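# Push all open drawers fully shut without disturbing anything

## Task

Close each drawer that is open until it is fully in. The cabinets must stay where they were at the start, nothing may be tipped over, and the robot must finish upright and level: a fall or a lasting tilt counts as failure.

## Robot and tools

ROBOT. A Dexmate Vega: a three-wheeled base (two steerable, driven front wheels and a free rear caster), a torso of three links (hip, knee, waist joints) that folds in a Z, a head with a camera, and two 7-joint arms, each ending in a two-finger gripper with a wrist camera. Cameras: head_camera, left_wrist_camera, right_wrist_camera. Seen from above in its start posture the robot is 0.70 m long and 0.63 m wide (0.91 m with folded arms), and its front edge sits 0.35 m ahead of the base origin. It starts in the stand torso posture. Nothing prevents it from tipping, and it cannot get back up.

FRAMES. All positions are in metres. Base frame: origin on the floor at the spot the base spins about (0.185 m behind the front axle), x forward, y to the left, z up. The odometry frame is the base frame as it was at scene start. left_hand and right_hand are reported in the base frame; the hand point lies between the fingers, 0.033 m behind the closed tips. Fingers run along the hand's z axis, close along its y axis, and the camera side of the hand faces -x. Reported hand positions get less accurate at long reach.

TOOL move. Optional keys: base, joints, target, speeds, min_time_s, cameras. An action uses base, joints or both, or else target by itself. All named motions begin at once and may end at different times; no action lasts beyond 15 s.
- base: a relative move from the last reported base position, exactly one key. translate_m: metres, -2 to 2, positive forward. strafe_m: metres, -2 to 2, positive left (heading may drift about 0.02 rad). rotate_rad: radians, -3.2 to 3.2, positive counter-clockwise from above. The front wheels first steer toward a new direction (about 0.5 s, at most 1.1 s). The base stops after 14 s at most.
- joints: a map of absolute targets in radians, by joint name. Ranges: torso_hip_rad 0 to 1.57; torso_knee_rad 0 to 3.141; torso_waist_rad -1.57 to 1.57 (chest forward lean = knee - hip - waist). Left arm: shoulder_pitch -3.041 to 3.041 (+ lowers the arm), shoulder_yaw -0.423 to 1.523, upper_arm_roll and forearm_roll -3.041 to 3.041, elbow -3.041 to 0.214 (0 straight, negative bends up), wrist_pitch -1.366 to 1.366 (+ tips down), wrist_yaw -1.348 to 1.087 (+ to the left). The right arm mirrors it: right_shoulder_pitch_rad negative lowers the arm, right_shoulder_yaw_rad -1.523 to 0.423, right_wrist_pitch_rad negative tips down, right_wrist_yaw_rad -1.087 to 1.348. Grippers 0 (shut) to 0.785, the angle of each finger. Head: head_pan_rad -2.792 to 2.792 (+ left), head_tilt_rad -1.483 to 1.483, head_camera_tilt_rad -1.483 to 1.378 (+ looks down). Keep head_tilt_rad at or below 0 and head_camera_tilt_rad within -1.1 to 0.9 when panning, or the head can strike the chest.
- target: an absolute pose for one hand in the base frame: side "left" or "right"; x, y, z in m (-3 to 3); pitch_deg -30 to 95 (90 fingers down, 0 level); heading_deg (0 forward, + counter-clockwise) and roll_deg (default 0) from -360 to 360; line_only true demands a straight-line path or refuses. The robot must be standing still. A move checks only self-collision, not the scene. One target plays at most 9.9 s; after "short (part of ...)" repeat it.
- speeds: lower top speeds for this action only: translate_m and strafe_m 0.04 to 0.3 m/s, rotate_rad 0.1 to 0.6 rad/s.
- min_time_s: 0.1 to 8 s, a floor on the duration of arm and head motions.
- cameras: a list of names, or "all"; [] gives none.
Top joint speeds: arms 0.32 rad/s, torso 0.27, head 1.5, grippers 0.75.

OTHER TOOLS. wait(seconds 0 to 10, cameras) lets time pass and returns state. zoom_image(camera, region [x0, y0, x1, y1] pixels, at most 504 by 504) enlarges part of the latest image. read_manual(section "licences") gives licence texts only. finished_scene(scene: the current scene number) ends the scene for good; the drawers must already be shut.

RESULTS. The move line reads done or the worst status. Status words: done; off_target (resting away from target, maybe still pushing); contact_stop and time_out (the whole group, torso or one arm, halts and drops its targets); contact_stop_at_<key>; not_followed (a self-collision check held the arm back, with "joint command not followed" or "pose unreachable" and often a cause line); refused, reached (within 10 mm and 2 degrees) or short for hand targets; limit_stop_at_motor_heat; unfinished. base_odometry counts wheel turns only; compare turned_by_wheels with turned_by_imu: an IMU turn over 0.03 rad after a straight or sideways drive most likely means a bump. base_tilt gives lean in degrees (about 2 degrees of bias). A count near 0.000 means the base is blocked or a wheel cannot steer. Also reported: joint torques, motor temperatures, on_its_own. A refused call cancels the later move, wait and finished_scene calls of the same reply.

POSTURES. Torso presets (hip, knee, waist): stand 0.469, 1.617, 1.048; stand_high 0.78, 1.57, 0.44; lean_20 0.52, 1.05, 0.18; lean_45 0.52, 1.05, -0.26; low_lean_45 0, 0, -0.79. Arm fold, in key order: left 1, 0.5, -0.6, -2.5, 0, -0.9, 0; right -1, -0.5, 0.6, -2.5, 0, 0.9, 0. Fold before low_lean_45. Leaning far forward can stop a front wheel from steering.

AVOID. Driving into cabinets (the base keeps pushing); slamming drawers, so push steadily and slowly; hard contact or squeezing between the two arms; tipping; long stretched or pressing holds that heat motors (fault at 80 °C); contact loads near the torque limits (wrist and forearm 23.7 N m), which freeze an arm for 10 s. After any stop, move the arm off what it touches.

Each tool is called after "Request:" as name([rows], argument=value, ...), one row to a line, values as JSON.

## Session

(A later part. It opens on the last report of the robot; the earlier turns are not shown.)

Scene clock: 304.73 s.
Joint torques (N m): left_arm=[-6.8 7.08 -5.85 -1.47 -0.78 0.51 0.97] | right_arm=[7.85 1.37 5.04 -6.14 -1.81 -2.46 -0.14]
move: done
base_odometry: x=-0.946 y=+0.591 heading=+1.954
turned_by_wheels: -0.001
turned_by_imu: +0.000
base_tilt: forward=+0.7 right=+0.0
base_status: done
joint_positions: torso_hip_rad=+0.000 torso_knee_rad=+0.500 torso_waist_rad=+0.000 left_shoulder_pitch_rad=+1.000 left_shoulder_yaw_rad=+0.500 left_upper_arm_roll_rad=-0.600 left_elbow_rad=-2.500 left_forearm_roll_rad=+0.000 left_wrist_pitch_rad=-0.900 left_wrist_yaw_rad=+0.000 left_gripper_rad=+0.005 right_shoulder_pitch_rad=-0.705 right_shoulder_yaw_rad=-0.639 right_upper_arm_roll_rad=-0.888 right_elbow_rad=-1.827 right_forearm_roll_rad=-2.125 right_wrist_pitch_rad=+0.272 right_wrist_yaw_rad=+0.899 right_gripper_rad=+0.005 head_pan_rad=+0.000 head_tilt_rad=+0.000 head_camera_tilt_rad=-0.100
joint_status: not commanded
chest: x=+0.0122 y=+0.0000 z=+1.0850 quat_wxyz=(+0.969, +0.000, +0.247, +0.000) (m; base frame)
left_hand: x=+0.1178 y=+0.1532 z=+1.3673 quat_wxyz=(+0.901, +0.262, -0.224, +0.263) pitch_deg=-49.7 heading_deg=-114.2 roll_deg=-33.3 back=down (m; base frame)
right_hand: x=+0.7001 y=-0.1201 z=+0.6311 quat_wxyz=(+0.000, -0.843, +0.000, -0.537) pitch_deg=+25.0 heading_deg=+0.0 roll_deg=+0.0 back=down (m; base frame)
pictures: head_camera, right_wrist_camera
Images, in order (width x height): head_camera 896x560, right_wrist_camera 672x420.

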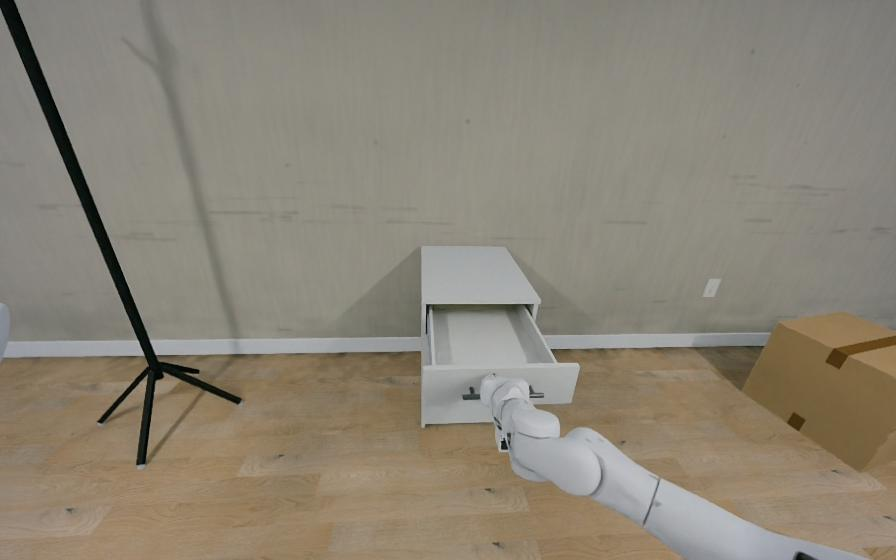

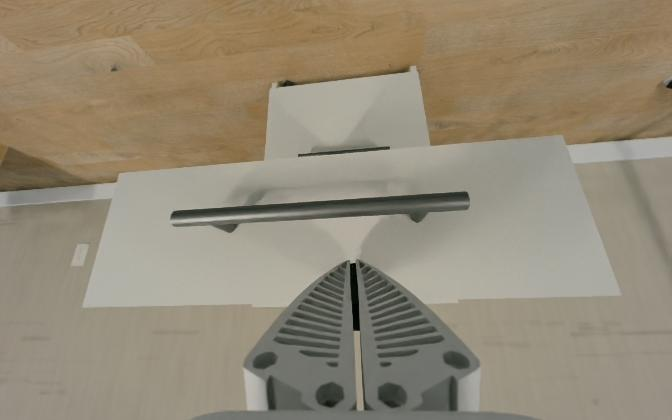

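Request:
move(base={"translate_m": 0.07}, speeds={"translate_m": 0.06}, cameras=["head_camera","right_wrist_camera"])

Scene clock: 310.13 s.
Joint torques (N m): left_arm=[-8.83 7.59 -2.9 -3.61 -0.12 1.59 0.92] | right_arm=[8.45 -0.28 6.75 -5.84 -1.78 -2.41 0.27]
move: done
base_odometry: x=-0.972 y=+0.655 heading=+1.954
turned_by_wheels: +0.000
turned_by_imu: +0.000
base_tilt: forward=+0.7 right=-0.1
base_status: done
joint_positions: torso_hip_rad=+0.000 torso_knee_rad=+0.500 torso_waist_rad=+0.000 left_shoulder_pitch_rad=+1.000 left_shoulder_yaw_rad=+0.500 left_upper_arm_roll_rad=-0.600 left_elbow_rad=-2.500 left_forearm_roll_rad=+0.000 left_wrist_pitch_rad=-0.900 left_wrist_yaw_rad=+0.000 left_gripper_rad=+0.005 right_shoulder_pitch_rad=-0.706 right_shoulder_yaw_rad=-0.639 right_upper_arm_roll_rad=-0.888 right_elbow_rad=-1.827 right_forearm_roll_rad=-2.125 right_wrist_pitch_rad=+0.272 right_wrist_yaw_rad=+0.899 right_gripper_rad=+0.005 head_pan_rad=+0.000 head_tilt_rad=+0.000 head_camera_tilt_rad=-0.100
joint_status: not commanded
chest: x=+0.0122 y=+0.0000 z=+1.0850 quat_wxyz=(+0.969, +0.000, +0.247, +0.000) (m; base frame)
left_hand: x=+0.1178 y=+0.1532 z=+1.3673 quat_wxyz=(+0.901, +0.262, -0.224, +0.263) pitch_deg=-49.7 heading_deg=-114.2 roll_deg=-33.3 back=down (m; base frame)
right_hand: x=+0.7000 y=-0.1200 z=+0.6310 quat_wxyz=(+0.000, -0.843, +0.000, -0.537) pitch_deg=+25.0 heading_deg=+0.0 roll_deg=+0.0 back=down (m; base frame)
pictures: head_camera, right_wrist_camera
Images, in order (width x height): head_camera 896x560, right_wrist_camera 672x420.

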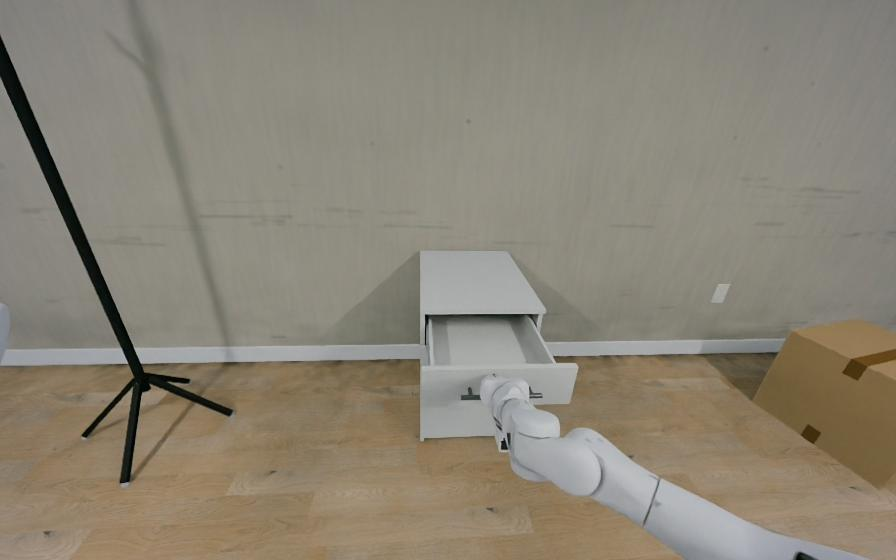

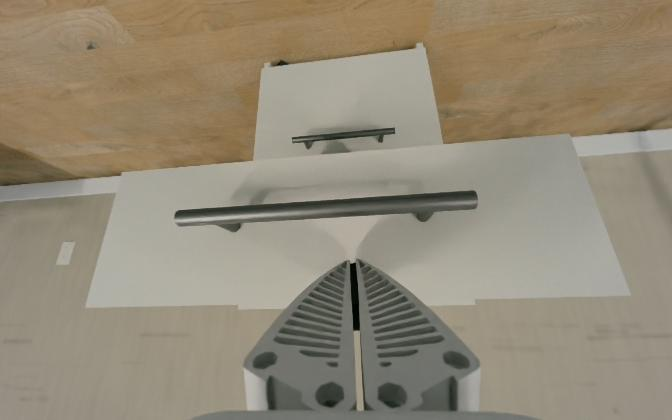

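Request:
move(base={"translate_m": 0.22}, speeds={"translate_m": 0.1}, cameras=["head_camera","right_wrist_camera"])

Scene clock: 318.33 s.
Joint torques (N m): left_arm=[-6.23 7.5 -4.04 -3.33 -0.63 1.28 1.12] | right_arm=[8.82 0.33 6.84 -6.18 -1.75 -2.25 0.28]
move: done
base_odometry: x=-1.055 y=+0.859 heading=+1.953
turned_by_wheels: +0.000
turned_by_imu: +0.001
base_tilt: forward=+0.6 right=+0.0
base_status: done
joint_positions: torso_hip_rad=+0.000 torso_knee_rad=+0.500 torso_waist_rad=+0.000 left_shoulder_pitch_rad=+1.000 left_shoulder_yaw_rad=+0.500 left_upper_arm_roll_rad=-0.600 left_elbow_rad=-2.500 left_forearm_roll_rad=+0.000 left_wrist_pitch_rad=-0.900 left_wrist_yaw_rad=+0.000 left_gripper_rad=+0.005 right_shoulder_pitch_rad=-0.706 right_shoulder_yaw_rad=-0.639 right_upper_arm_roll_rad=-0.888 right_elbow_rad=-1.827 right_forearm_roll_rad=-2.125 right_wrist_pitch_rad=+0.272 right_wrist_yaw_rad=+0.899 right_gripper_rad=+0.005 head_pan_rad=+0.000 head_tilt_rad=+0.000 head_camera_tilt_rad=-0.100
joint_status: not commanded
chest: x=+0.0122 y=+0.0000 z=+1.0850 quat_wxyz=(+0.969, +0.000, +0.247, +0.000) (m; base frame)
left_hand: x=+0.1178 y=+0.1532 z=+1.3673 quat_wxyz=(+0.901, +0.262, -0.224, +0.263) pitch_deg=-49.7 heading_deg=-114.2 roll_deg=-33.3 back=down (m; base frame)
right_hand: x=+0.7000 y=-0.1200 z=+0.6310 quat_wxyz=(+0.000, -0.843, +0.000, -0.537) pitch_deg=+25.0 heading_deg=+0.0 roll_deg=+0.0 back=down (m; base frame)
pictures: head_camera, right_wrist_camera
Images, in order (width x height): head_camera 896x560, right_wrist_camera 672x420.

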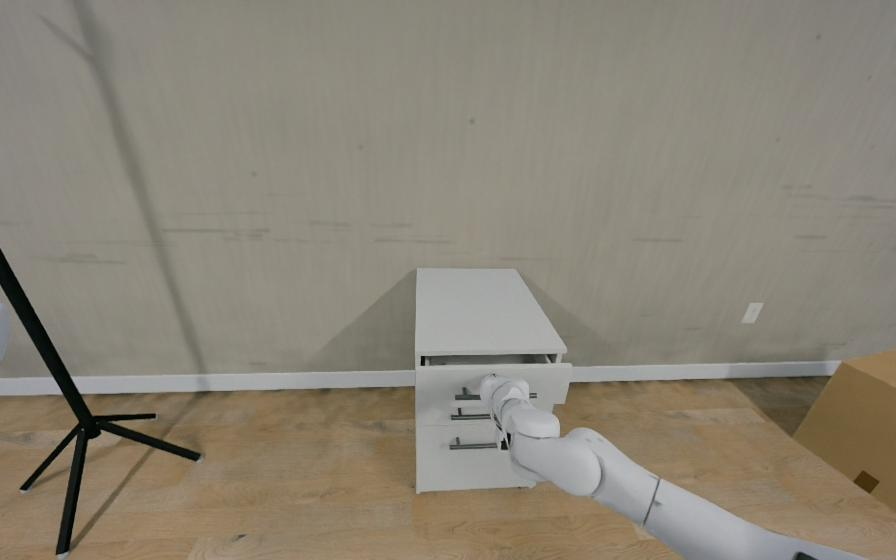

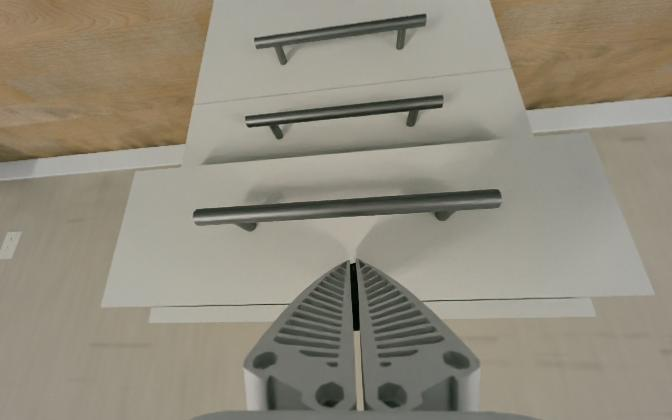

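Request:
move(base={"translate_m": 0.05}, speeds={"translate_m": 0.07}, cameras=["head_camera","right_wrist_camera"])

Request:
zoom_image(camera="head_camera", region=[400, 320, 600, 520])

Scene clock: 325.53 s.
Joint torques (N m): left_arm=[-6 7.2 -5.07 -2.73 -0.48 1.12 0.92] | right_arm=[10.28 -0.66 7.42 -5.69 -1.78 -2.29 0.19]
move: done
base_odometry: x=-1.074 y=+0.906 heading=+1.953
turned_by_wheels: -0.001
turned_by_imu: +0.000
base_tilt: forward=+0.7 right=+0.0
base_status: done
joint_positions: torso_hip_rad=+0.000 torso_knee_rad=+0.500 torso_waist_rad=+0.000 left_shoulder_pitch_rad=+1.000 left_shoulder_yaw_rad=+0.500 left_upper_arm_roll_rad=-0.600 left_elbow_rad=-2.500 left_forearm_roll_rad=+0.000 left_wrist_pitch_rad=-0.900 left_wrist_yaw_rad=+0.000 left_gripper_rad=+0.005 right_shoulder_pitch_rad=-0.706 right_shoulder_yaw_rad=-0.639 right_upper_arm_roll_rad=-0.888 right_elbow_rad=-1.827 right_forearm_roll_rad=-2.125 right_wrist_pitch_rad=+0.272 right_wrist_yaw_rad=+0.899 right_gripper_rad=+0.005 head_pan_rad=+0.000 head_tilt_rad=+0.000 head_camera_tilt_rad=-0.100
joint_status: not commanded
chest: x=+0.0122 y=+0.0000 z=+1.0850 quat_wxyz=(+0.969, +0.000, +0.247, +0.000) (m; base frame)
left_hand: x=+0.1178 y=+0.1532 z=+1.3673 quat_wxyz=(+0.901, +0.262, -0.224, +0.263) pitch_deg=-49.7 heading_deg=-114.2 roll_deg=-33.3 back=down (m; base frame)
right_hand: x=+0.7000 y=-0.1200 z=+0.6310 quat_wxyz=(+0.000, -0.843, +0.000, -0.537) pitch_deg=+25.0 heading_deg=+0.0 roll_deg=+0.0 back=down (m; base frame)
pictures: head_camera, right_wrist_camera
Images, in order (width x height): head_camera 896x560, right_wrist_camera 672x420.

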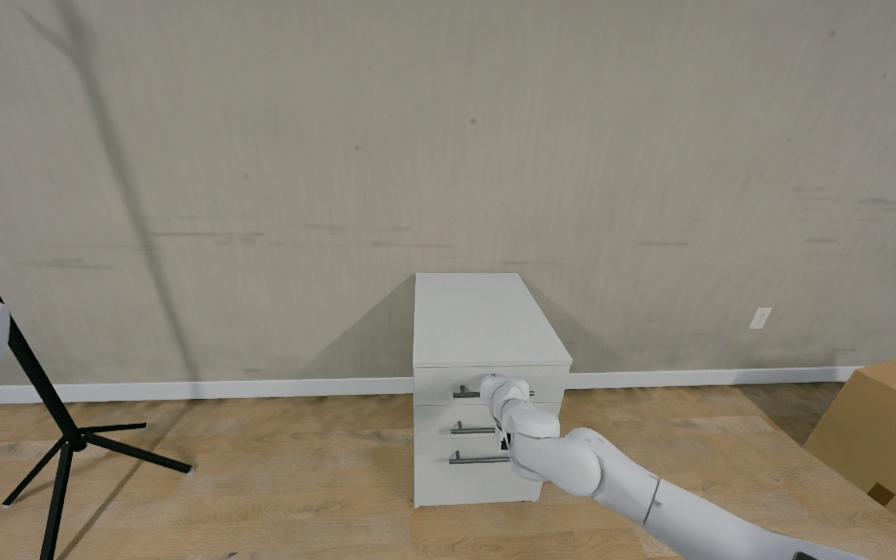

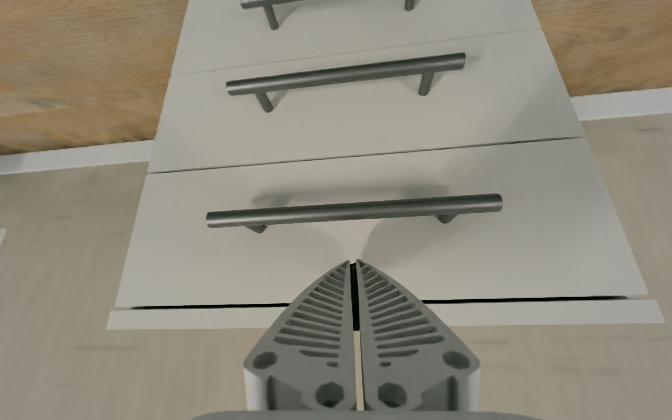

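Scaled by 2.520 from the camera's 896x560 image, which has a finer 960x600 frame.

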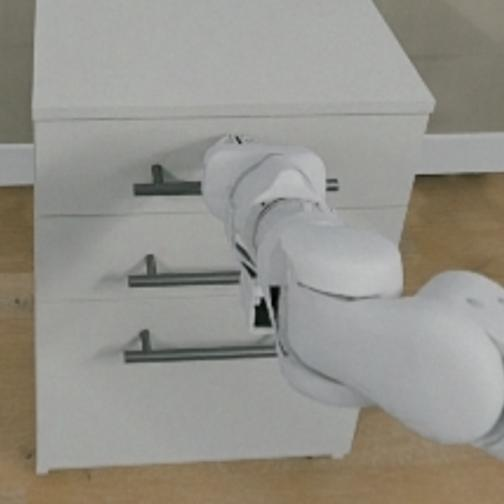

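Request:
move(base={"translate_m": 0.012}, speeds={"translate_m": 0.04}, cameras=["head_camera","right_wrist_camera"])

Request:
zoom_image(camera="right_wrist_camera", region=[100, 20, 600, 350])

Scene clock: 331.77 s.
Joint torques (N m): left_arm=[-8.51 3.9 -5.23 -1.68 -0.44 0.8 0.61] | right_arm=[10.86 -0.25 9.04 -6.08 -1.96 -2.34 -0.64]
move: done
base_odometry: x=-1.078 y=+0.917 heading=+1.952
turned_by_wheels: -0.001
turned_by_imu: +0.000
base_tilt: forward=+0.7 right=-0.1
base_status: done
joint_positions: torso_hip_rad=+0.000 torso_knee_rad=+0.500 torso_waist_rad=+0.000 left_shoulder_pitch_rad=+1.000 left_shoulder_yaw_rad=+0.500 left_upper_arm_roll_rad=-0.600 left_elbow_rad=-2.500 left_forearm_roll_rad=+0.000 left_wrist_pitch_rad=-0.900 left_wrist_yaw_rad=+0.000 left_gripper_rad=+0.005 right_shoulder_pitch_rad=-0.706 right_shoulder_yaw_rad=-0.639 right_upper_arm_roll_rad=-0.888 right_elbow_rad=-1.827 right_forearm_roll_rad=-2.125 right_wrist_pitch_rad=+0.272 right_wrist_yaw_rad=+0.899 right_gripper_rad=+0.005 head_pan_rad=+0.000 head_tilt_rad=+0.000 head_camera_tilt_rad=-0.100
joint_status: not commanded
chest: x=+0.0122 y=+0.0000 z=+1.0850 quat_wxyz=(+0.969, +0.000, +0.247, +0.000) (m; base frame)
left_hand: x=+0.1178 y=+0.1532 z=+1.3673 quat_wxyz=(+0.901, +0.262, -0.224, +0.263) pitch_deg=-49.7 heading_deg=-114.2 roll_deg=-33.3 back=down (m; base frame)
right_hand: x=+0.6998 y=-0.1200 z=+0.6308 quat_wxyz=(+0.000, -0.844, +0.000, -0.537) pitch_deg=+25.0 heading_deg=+0.0 roll_deg=+0.0 back=down (m; base frame)
pictures: head_camera, right_wrist_camera
Images, in order (width x height): head_camera 896x560, right_wrist_camera 672x420.

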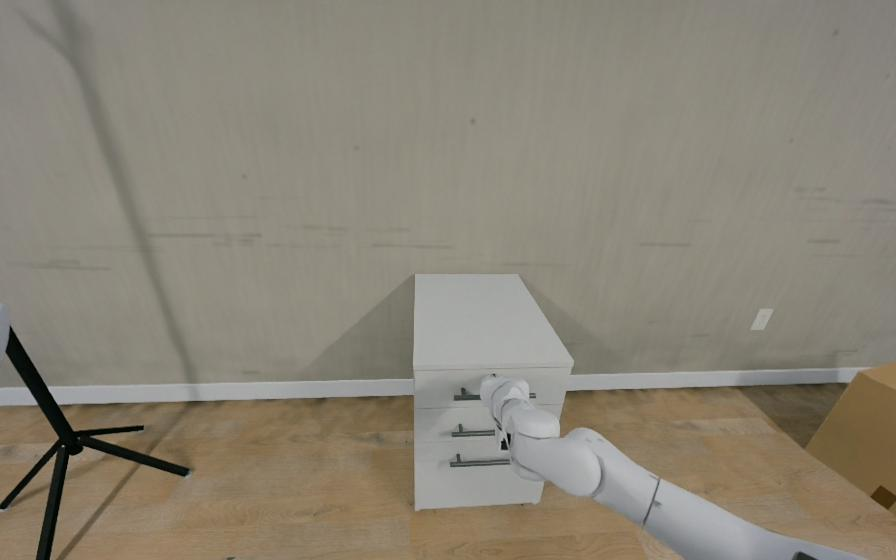

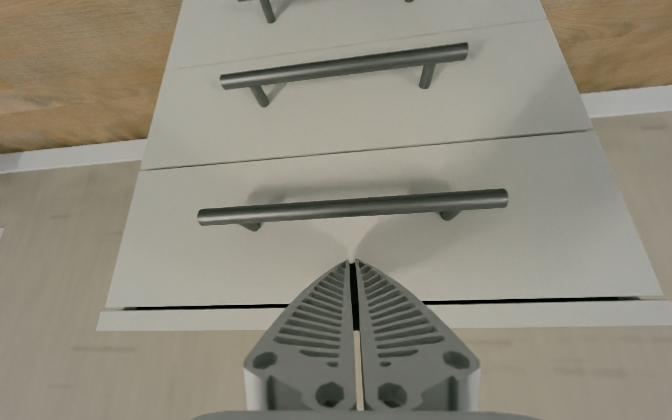

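Scaled by 1.008 from the camera's 672x420 image, which has a finer 960x600 frame.

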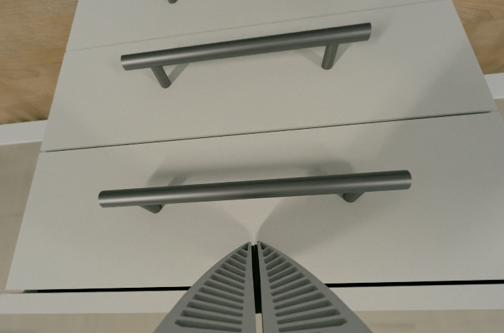

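Request:
move(base={"translate_m": 0.012}, speeds={"translate_m": 0.04}, cameras=["head_camera","right_wrist_camera"])

Request:
zoom_image(camera="right_wrist_camera", region=[100, 20, 600, 350])

Scene clock: 337.33 s.
Joint torques (N m): left_arm=[-9.15 6.65 -4.24 -2.01 -1.61 1.4 0.52] | right_arm=[15.45 -0.23 12.73 -5.05 -3.63 -2.93 -0.65]
move: done
base_odometry: x=-1.083 y=+0.928 heading=+1.951
turned_by_wheels: -0.001
turned_by_imu: +0.000
base_tilt: forward=+0.6 right=-0.1
base_status: done
joint_positions: torso_hip_rad=+0.000 torso_knee_rad=+0.500 torso_waist_rad=+0.000 left_shoulder_pitch_rad=+1.000 left_shoulder_yaw_rad=+0.500 left_upper_arm_roll_rad=-0.600 left_elbow_rad=-2.500 left_forearm_roll_rad=+0.000 left_wrist_pitch_rad=-0.900 left_wrist_yaw_rad=+0.000 left_gripper_rad=+0.005 right_shoulder_pitch_rad=-0.706 right_shoulder_yaw_rad=-0.639 right_upper_arm_roll_rad=-0.889 right_elbow_rad=-1.828 right_forearm_roll_rad=-2.124 right_wrist_pitch_rad=+0.272 right_wrist_yaw_rad=+0.899 right_gripper_rad=+0.005 head_pan_rad=+0.000 head_tilt_rad=+0.000 head_camera_tilt_rad=-0.100
joint_status: not commanded
chest: x=+0.0120 y=+0.0000 z=+1.0850 quat_wxyz=(+0.969, +0.000, +0.247, +0.000) (m; base frame)
left_hand: x=+0.1175 y=+0.1532 z=+1.3674 quat_wxyz=(+0.901, +0.262, -0.224, +0.263) pitch_deg=-49.7 heading_deg=-114.2 roll_deg=-33.2 back=down (m; base frame)
right_hand: x=+0.6995 y=-0.1197 z=+0.6306 quat_wxyz=(+0.000, -0.844, +0.000, -0.537) pitch_deg=+25.1 heading_deg=+0.0 roll_deg=+0.0 back=down (m; base frame)
pictures: head_camera, right_wrist_camera
Images, in order (width x height): head_camera 896x560, right_wrist_camera 672x420.

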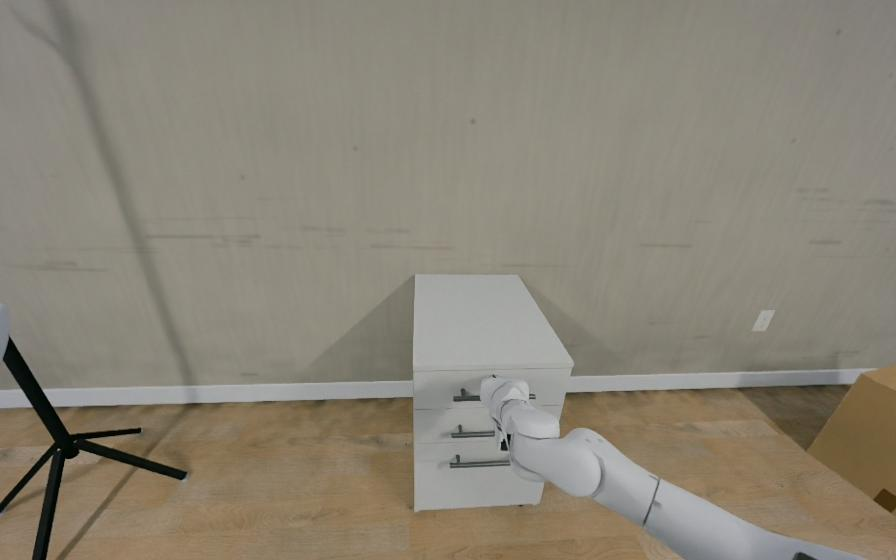

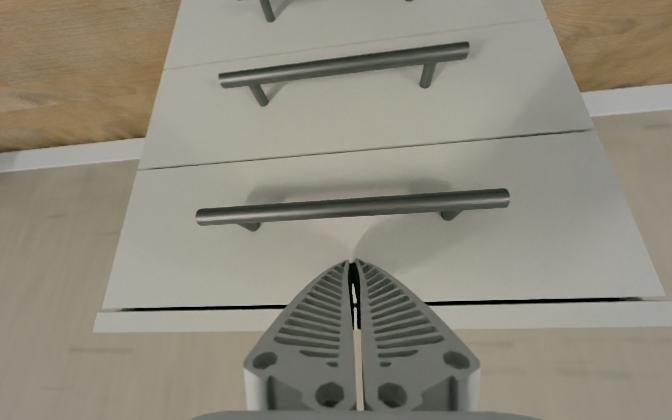

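Scaled by 1.008 from the camera's 672x420 image, which has a finer 960x600 frame.

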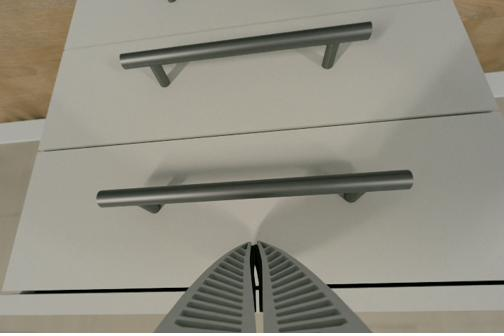

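Request:
move(base={"translate_m": -0.4}, cameras=["head_camera"])

Request:
zoom_image(camera="head_camera", region=[400, 230, 560, 450])

Scene clock: 344.33 s.
Joint torques (N m): left_arm=[-7.82 6.85 -5.16 -2.09 -1.1 1.4 0.61] | right_arm=[15.7 0.26 12.3 -6.48 -1.81 -1.8 -0.22]
move: done
base_odometry: x=-0.933 y=+0.557 heading=+1.951
turned_by_wheels: -0.001
turned_by_imu: +0.000
base_tilt: forward=+0.6 right=-0.1
base_status: done
joint_positions: torso_hip_rad=+0.000 torso_knee_rad=+0.500 torso_waist_rad=+0.000 left_shoulder_pitch_rad=+1.000 left_shoulder_yaw_rad=+0.500 left_upper_arm_roll_rad=-0.600 left_elbow_rad=-2.500 left_forearm_roll_rad=+0.000 left_wrist_pitch_rad=-0.900 left_wrist_yaw_rad=+0.000 left_gripper_rad=+0.005 right_shoulder_pitch_rad=-0.706 right_shoulder_yaw_rad=-0.639 right_upper_arm_roll_rad=-0.889 right_elbow_rad=-1.827 right_forearm_roll_rad=-2.125 right_wrist_pitch_rad=+0.272 right_wrist_yaw_rad=+0.899 right_gripper_rad=+0.005 head_pan_rad=+0.000 head_tilt_rad=+0.000 head_camera_tilt_rad=-0.100
joint_status: not commanded
chest: x=+0.0121 y=+0.0000 z=+1.0850 quat_wxyz=(+0.969, +0.000, +0.247, +0.000) (m; base frame)
left_hand: x=+0.1177 y=+0.1532 z=+1.3673 quat_wxyz=(+0.901, +0.262, -0.224, +0.263) pitch_deg=-49.7 heading_deg=-114.2 roll_deg=-33.3 back=down (m; base frame)
right_hand: x=+0.6997 y=-0.1198 z=+0.6306 quat_wxyz=(+0.000, -0.844, +0.000, -0.537) pitch_deg=+25.0 heading_deg=+0.0 roll_deg=+0.0 back=down (m; base frame)
pictures: head_camera
Images, in order (width x height): head_camera 896x560.

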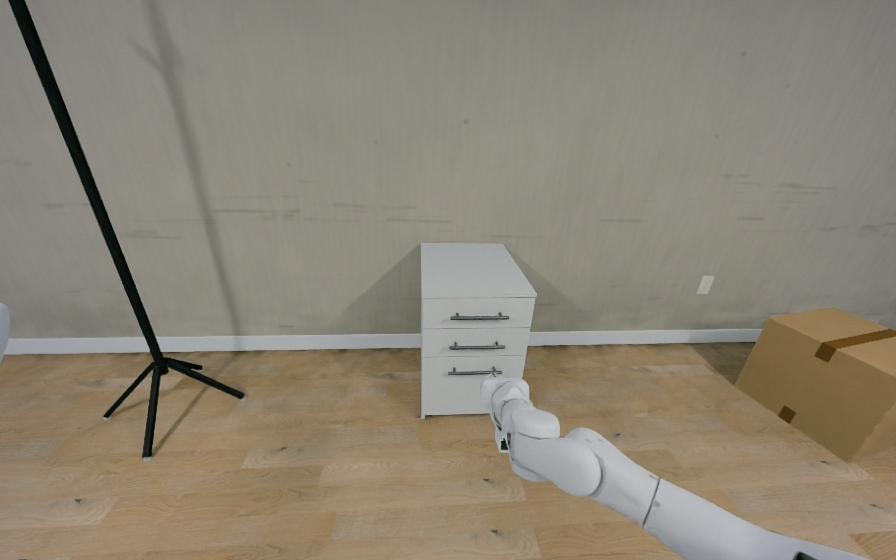

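Scaled by 2.291 from the camera's 896x560 image, which has a finer 960x600 frame.

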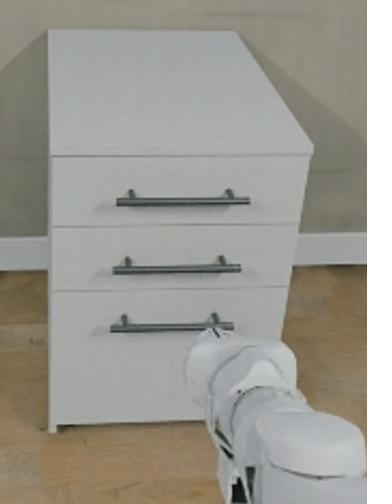

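Request:
finished_scene(scene=2)

The scene is finished: the task was done.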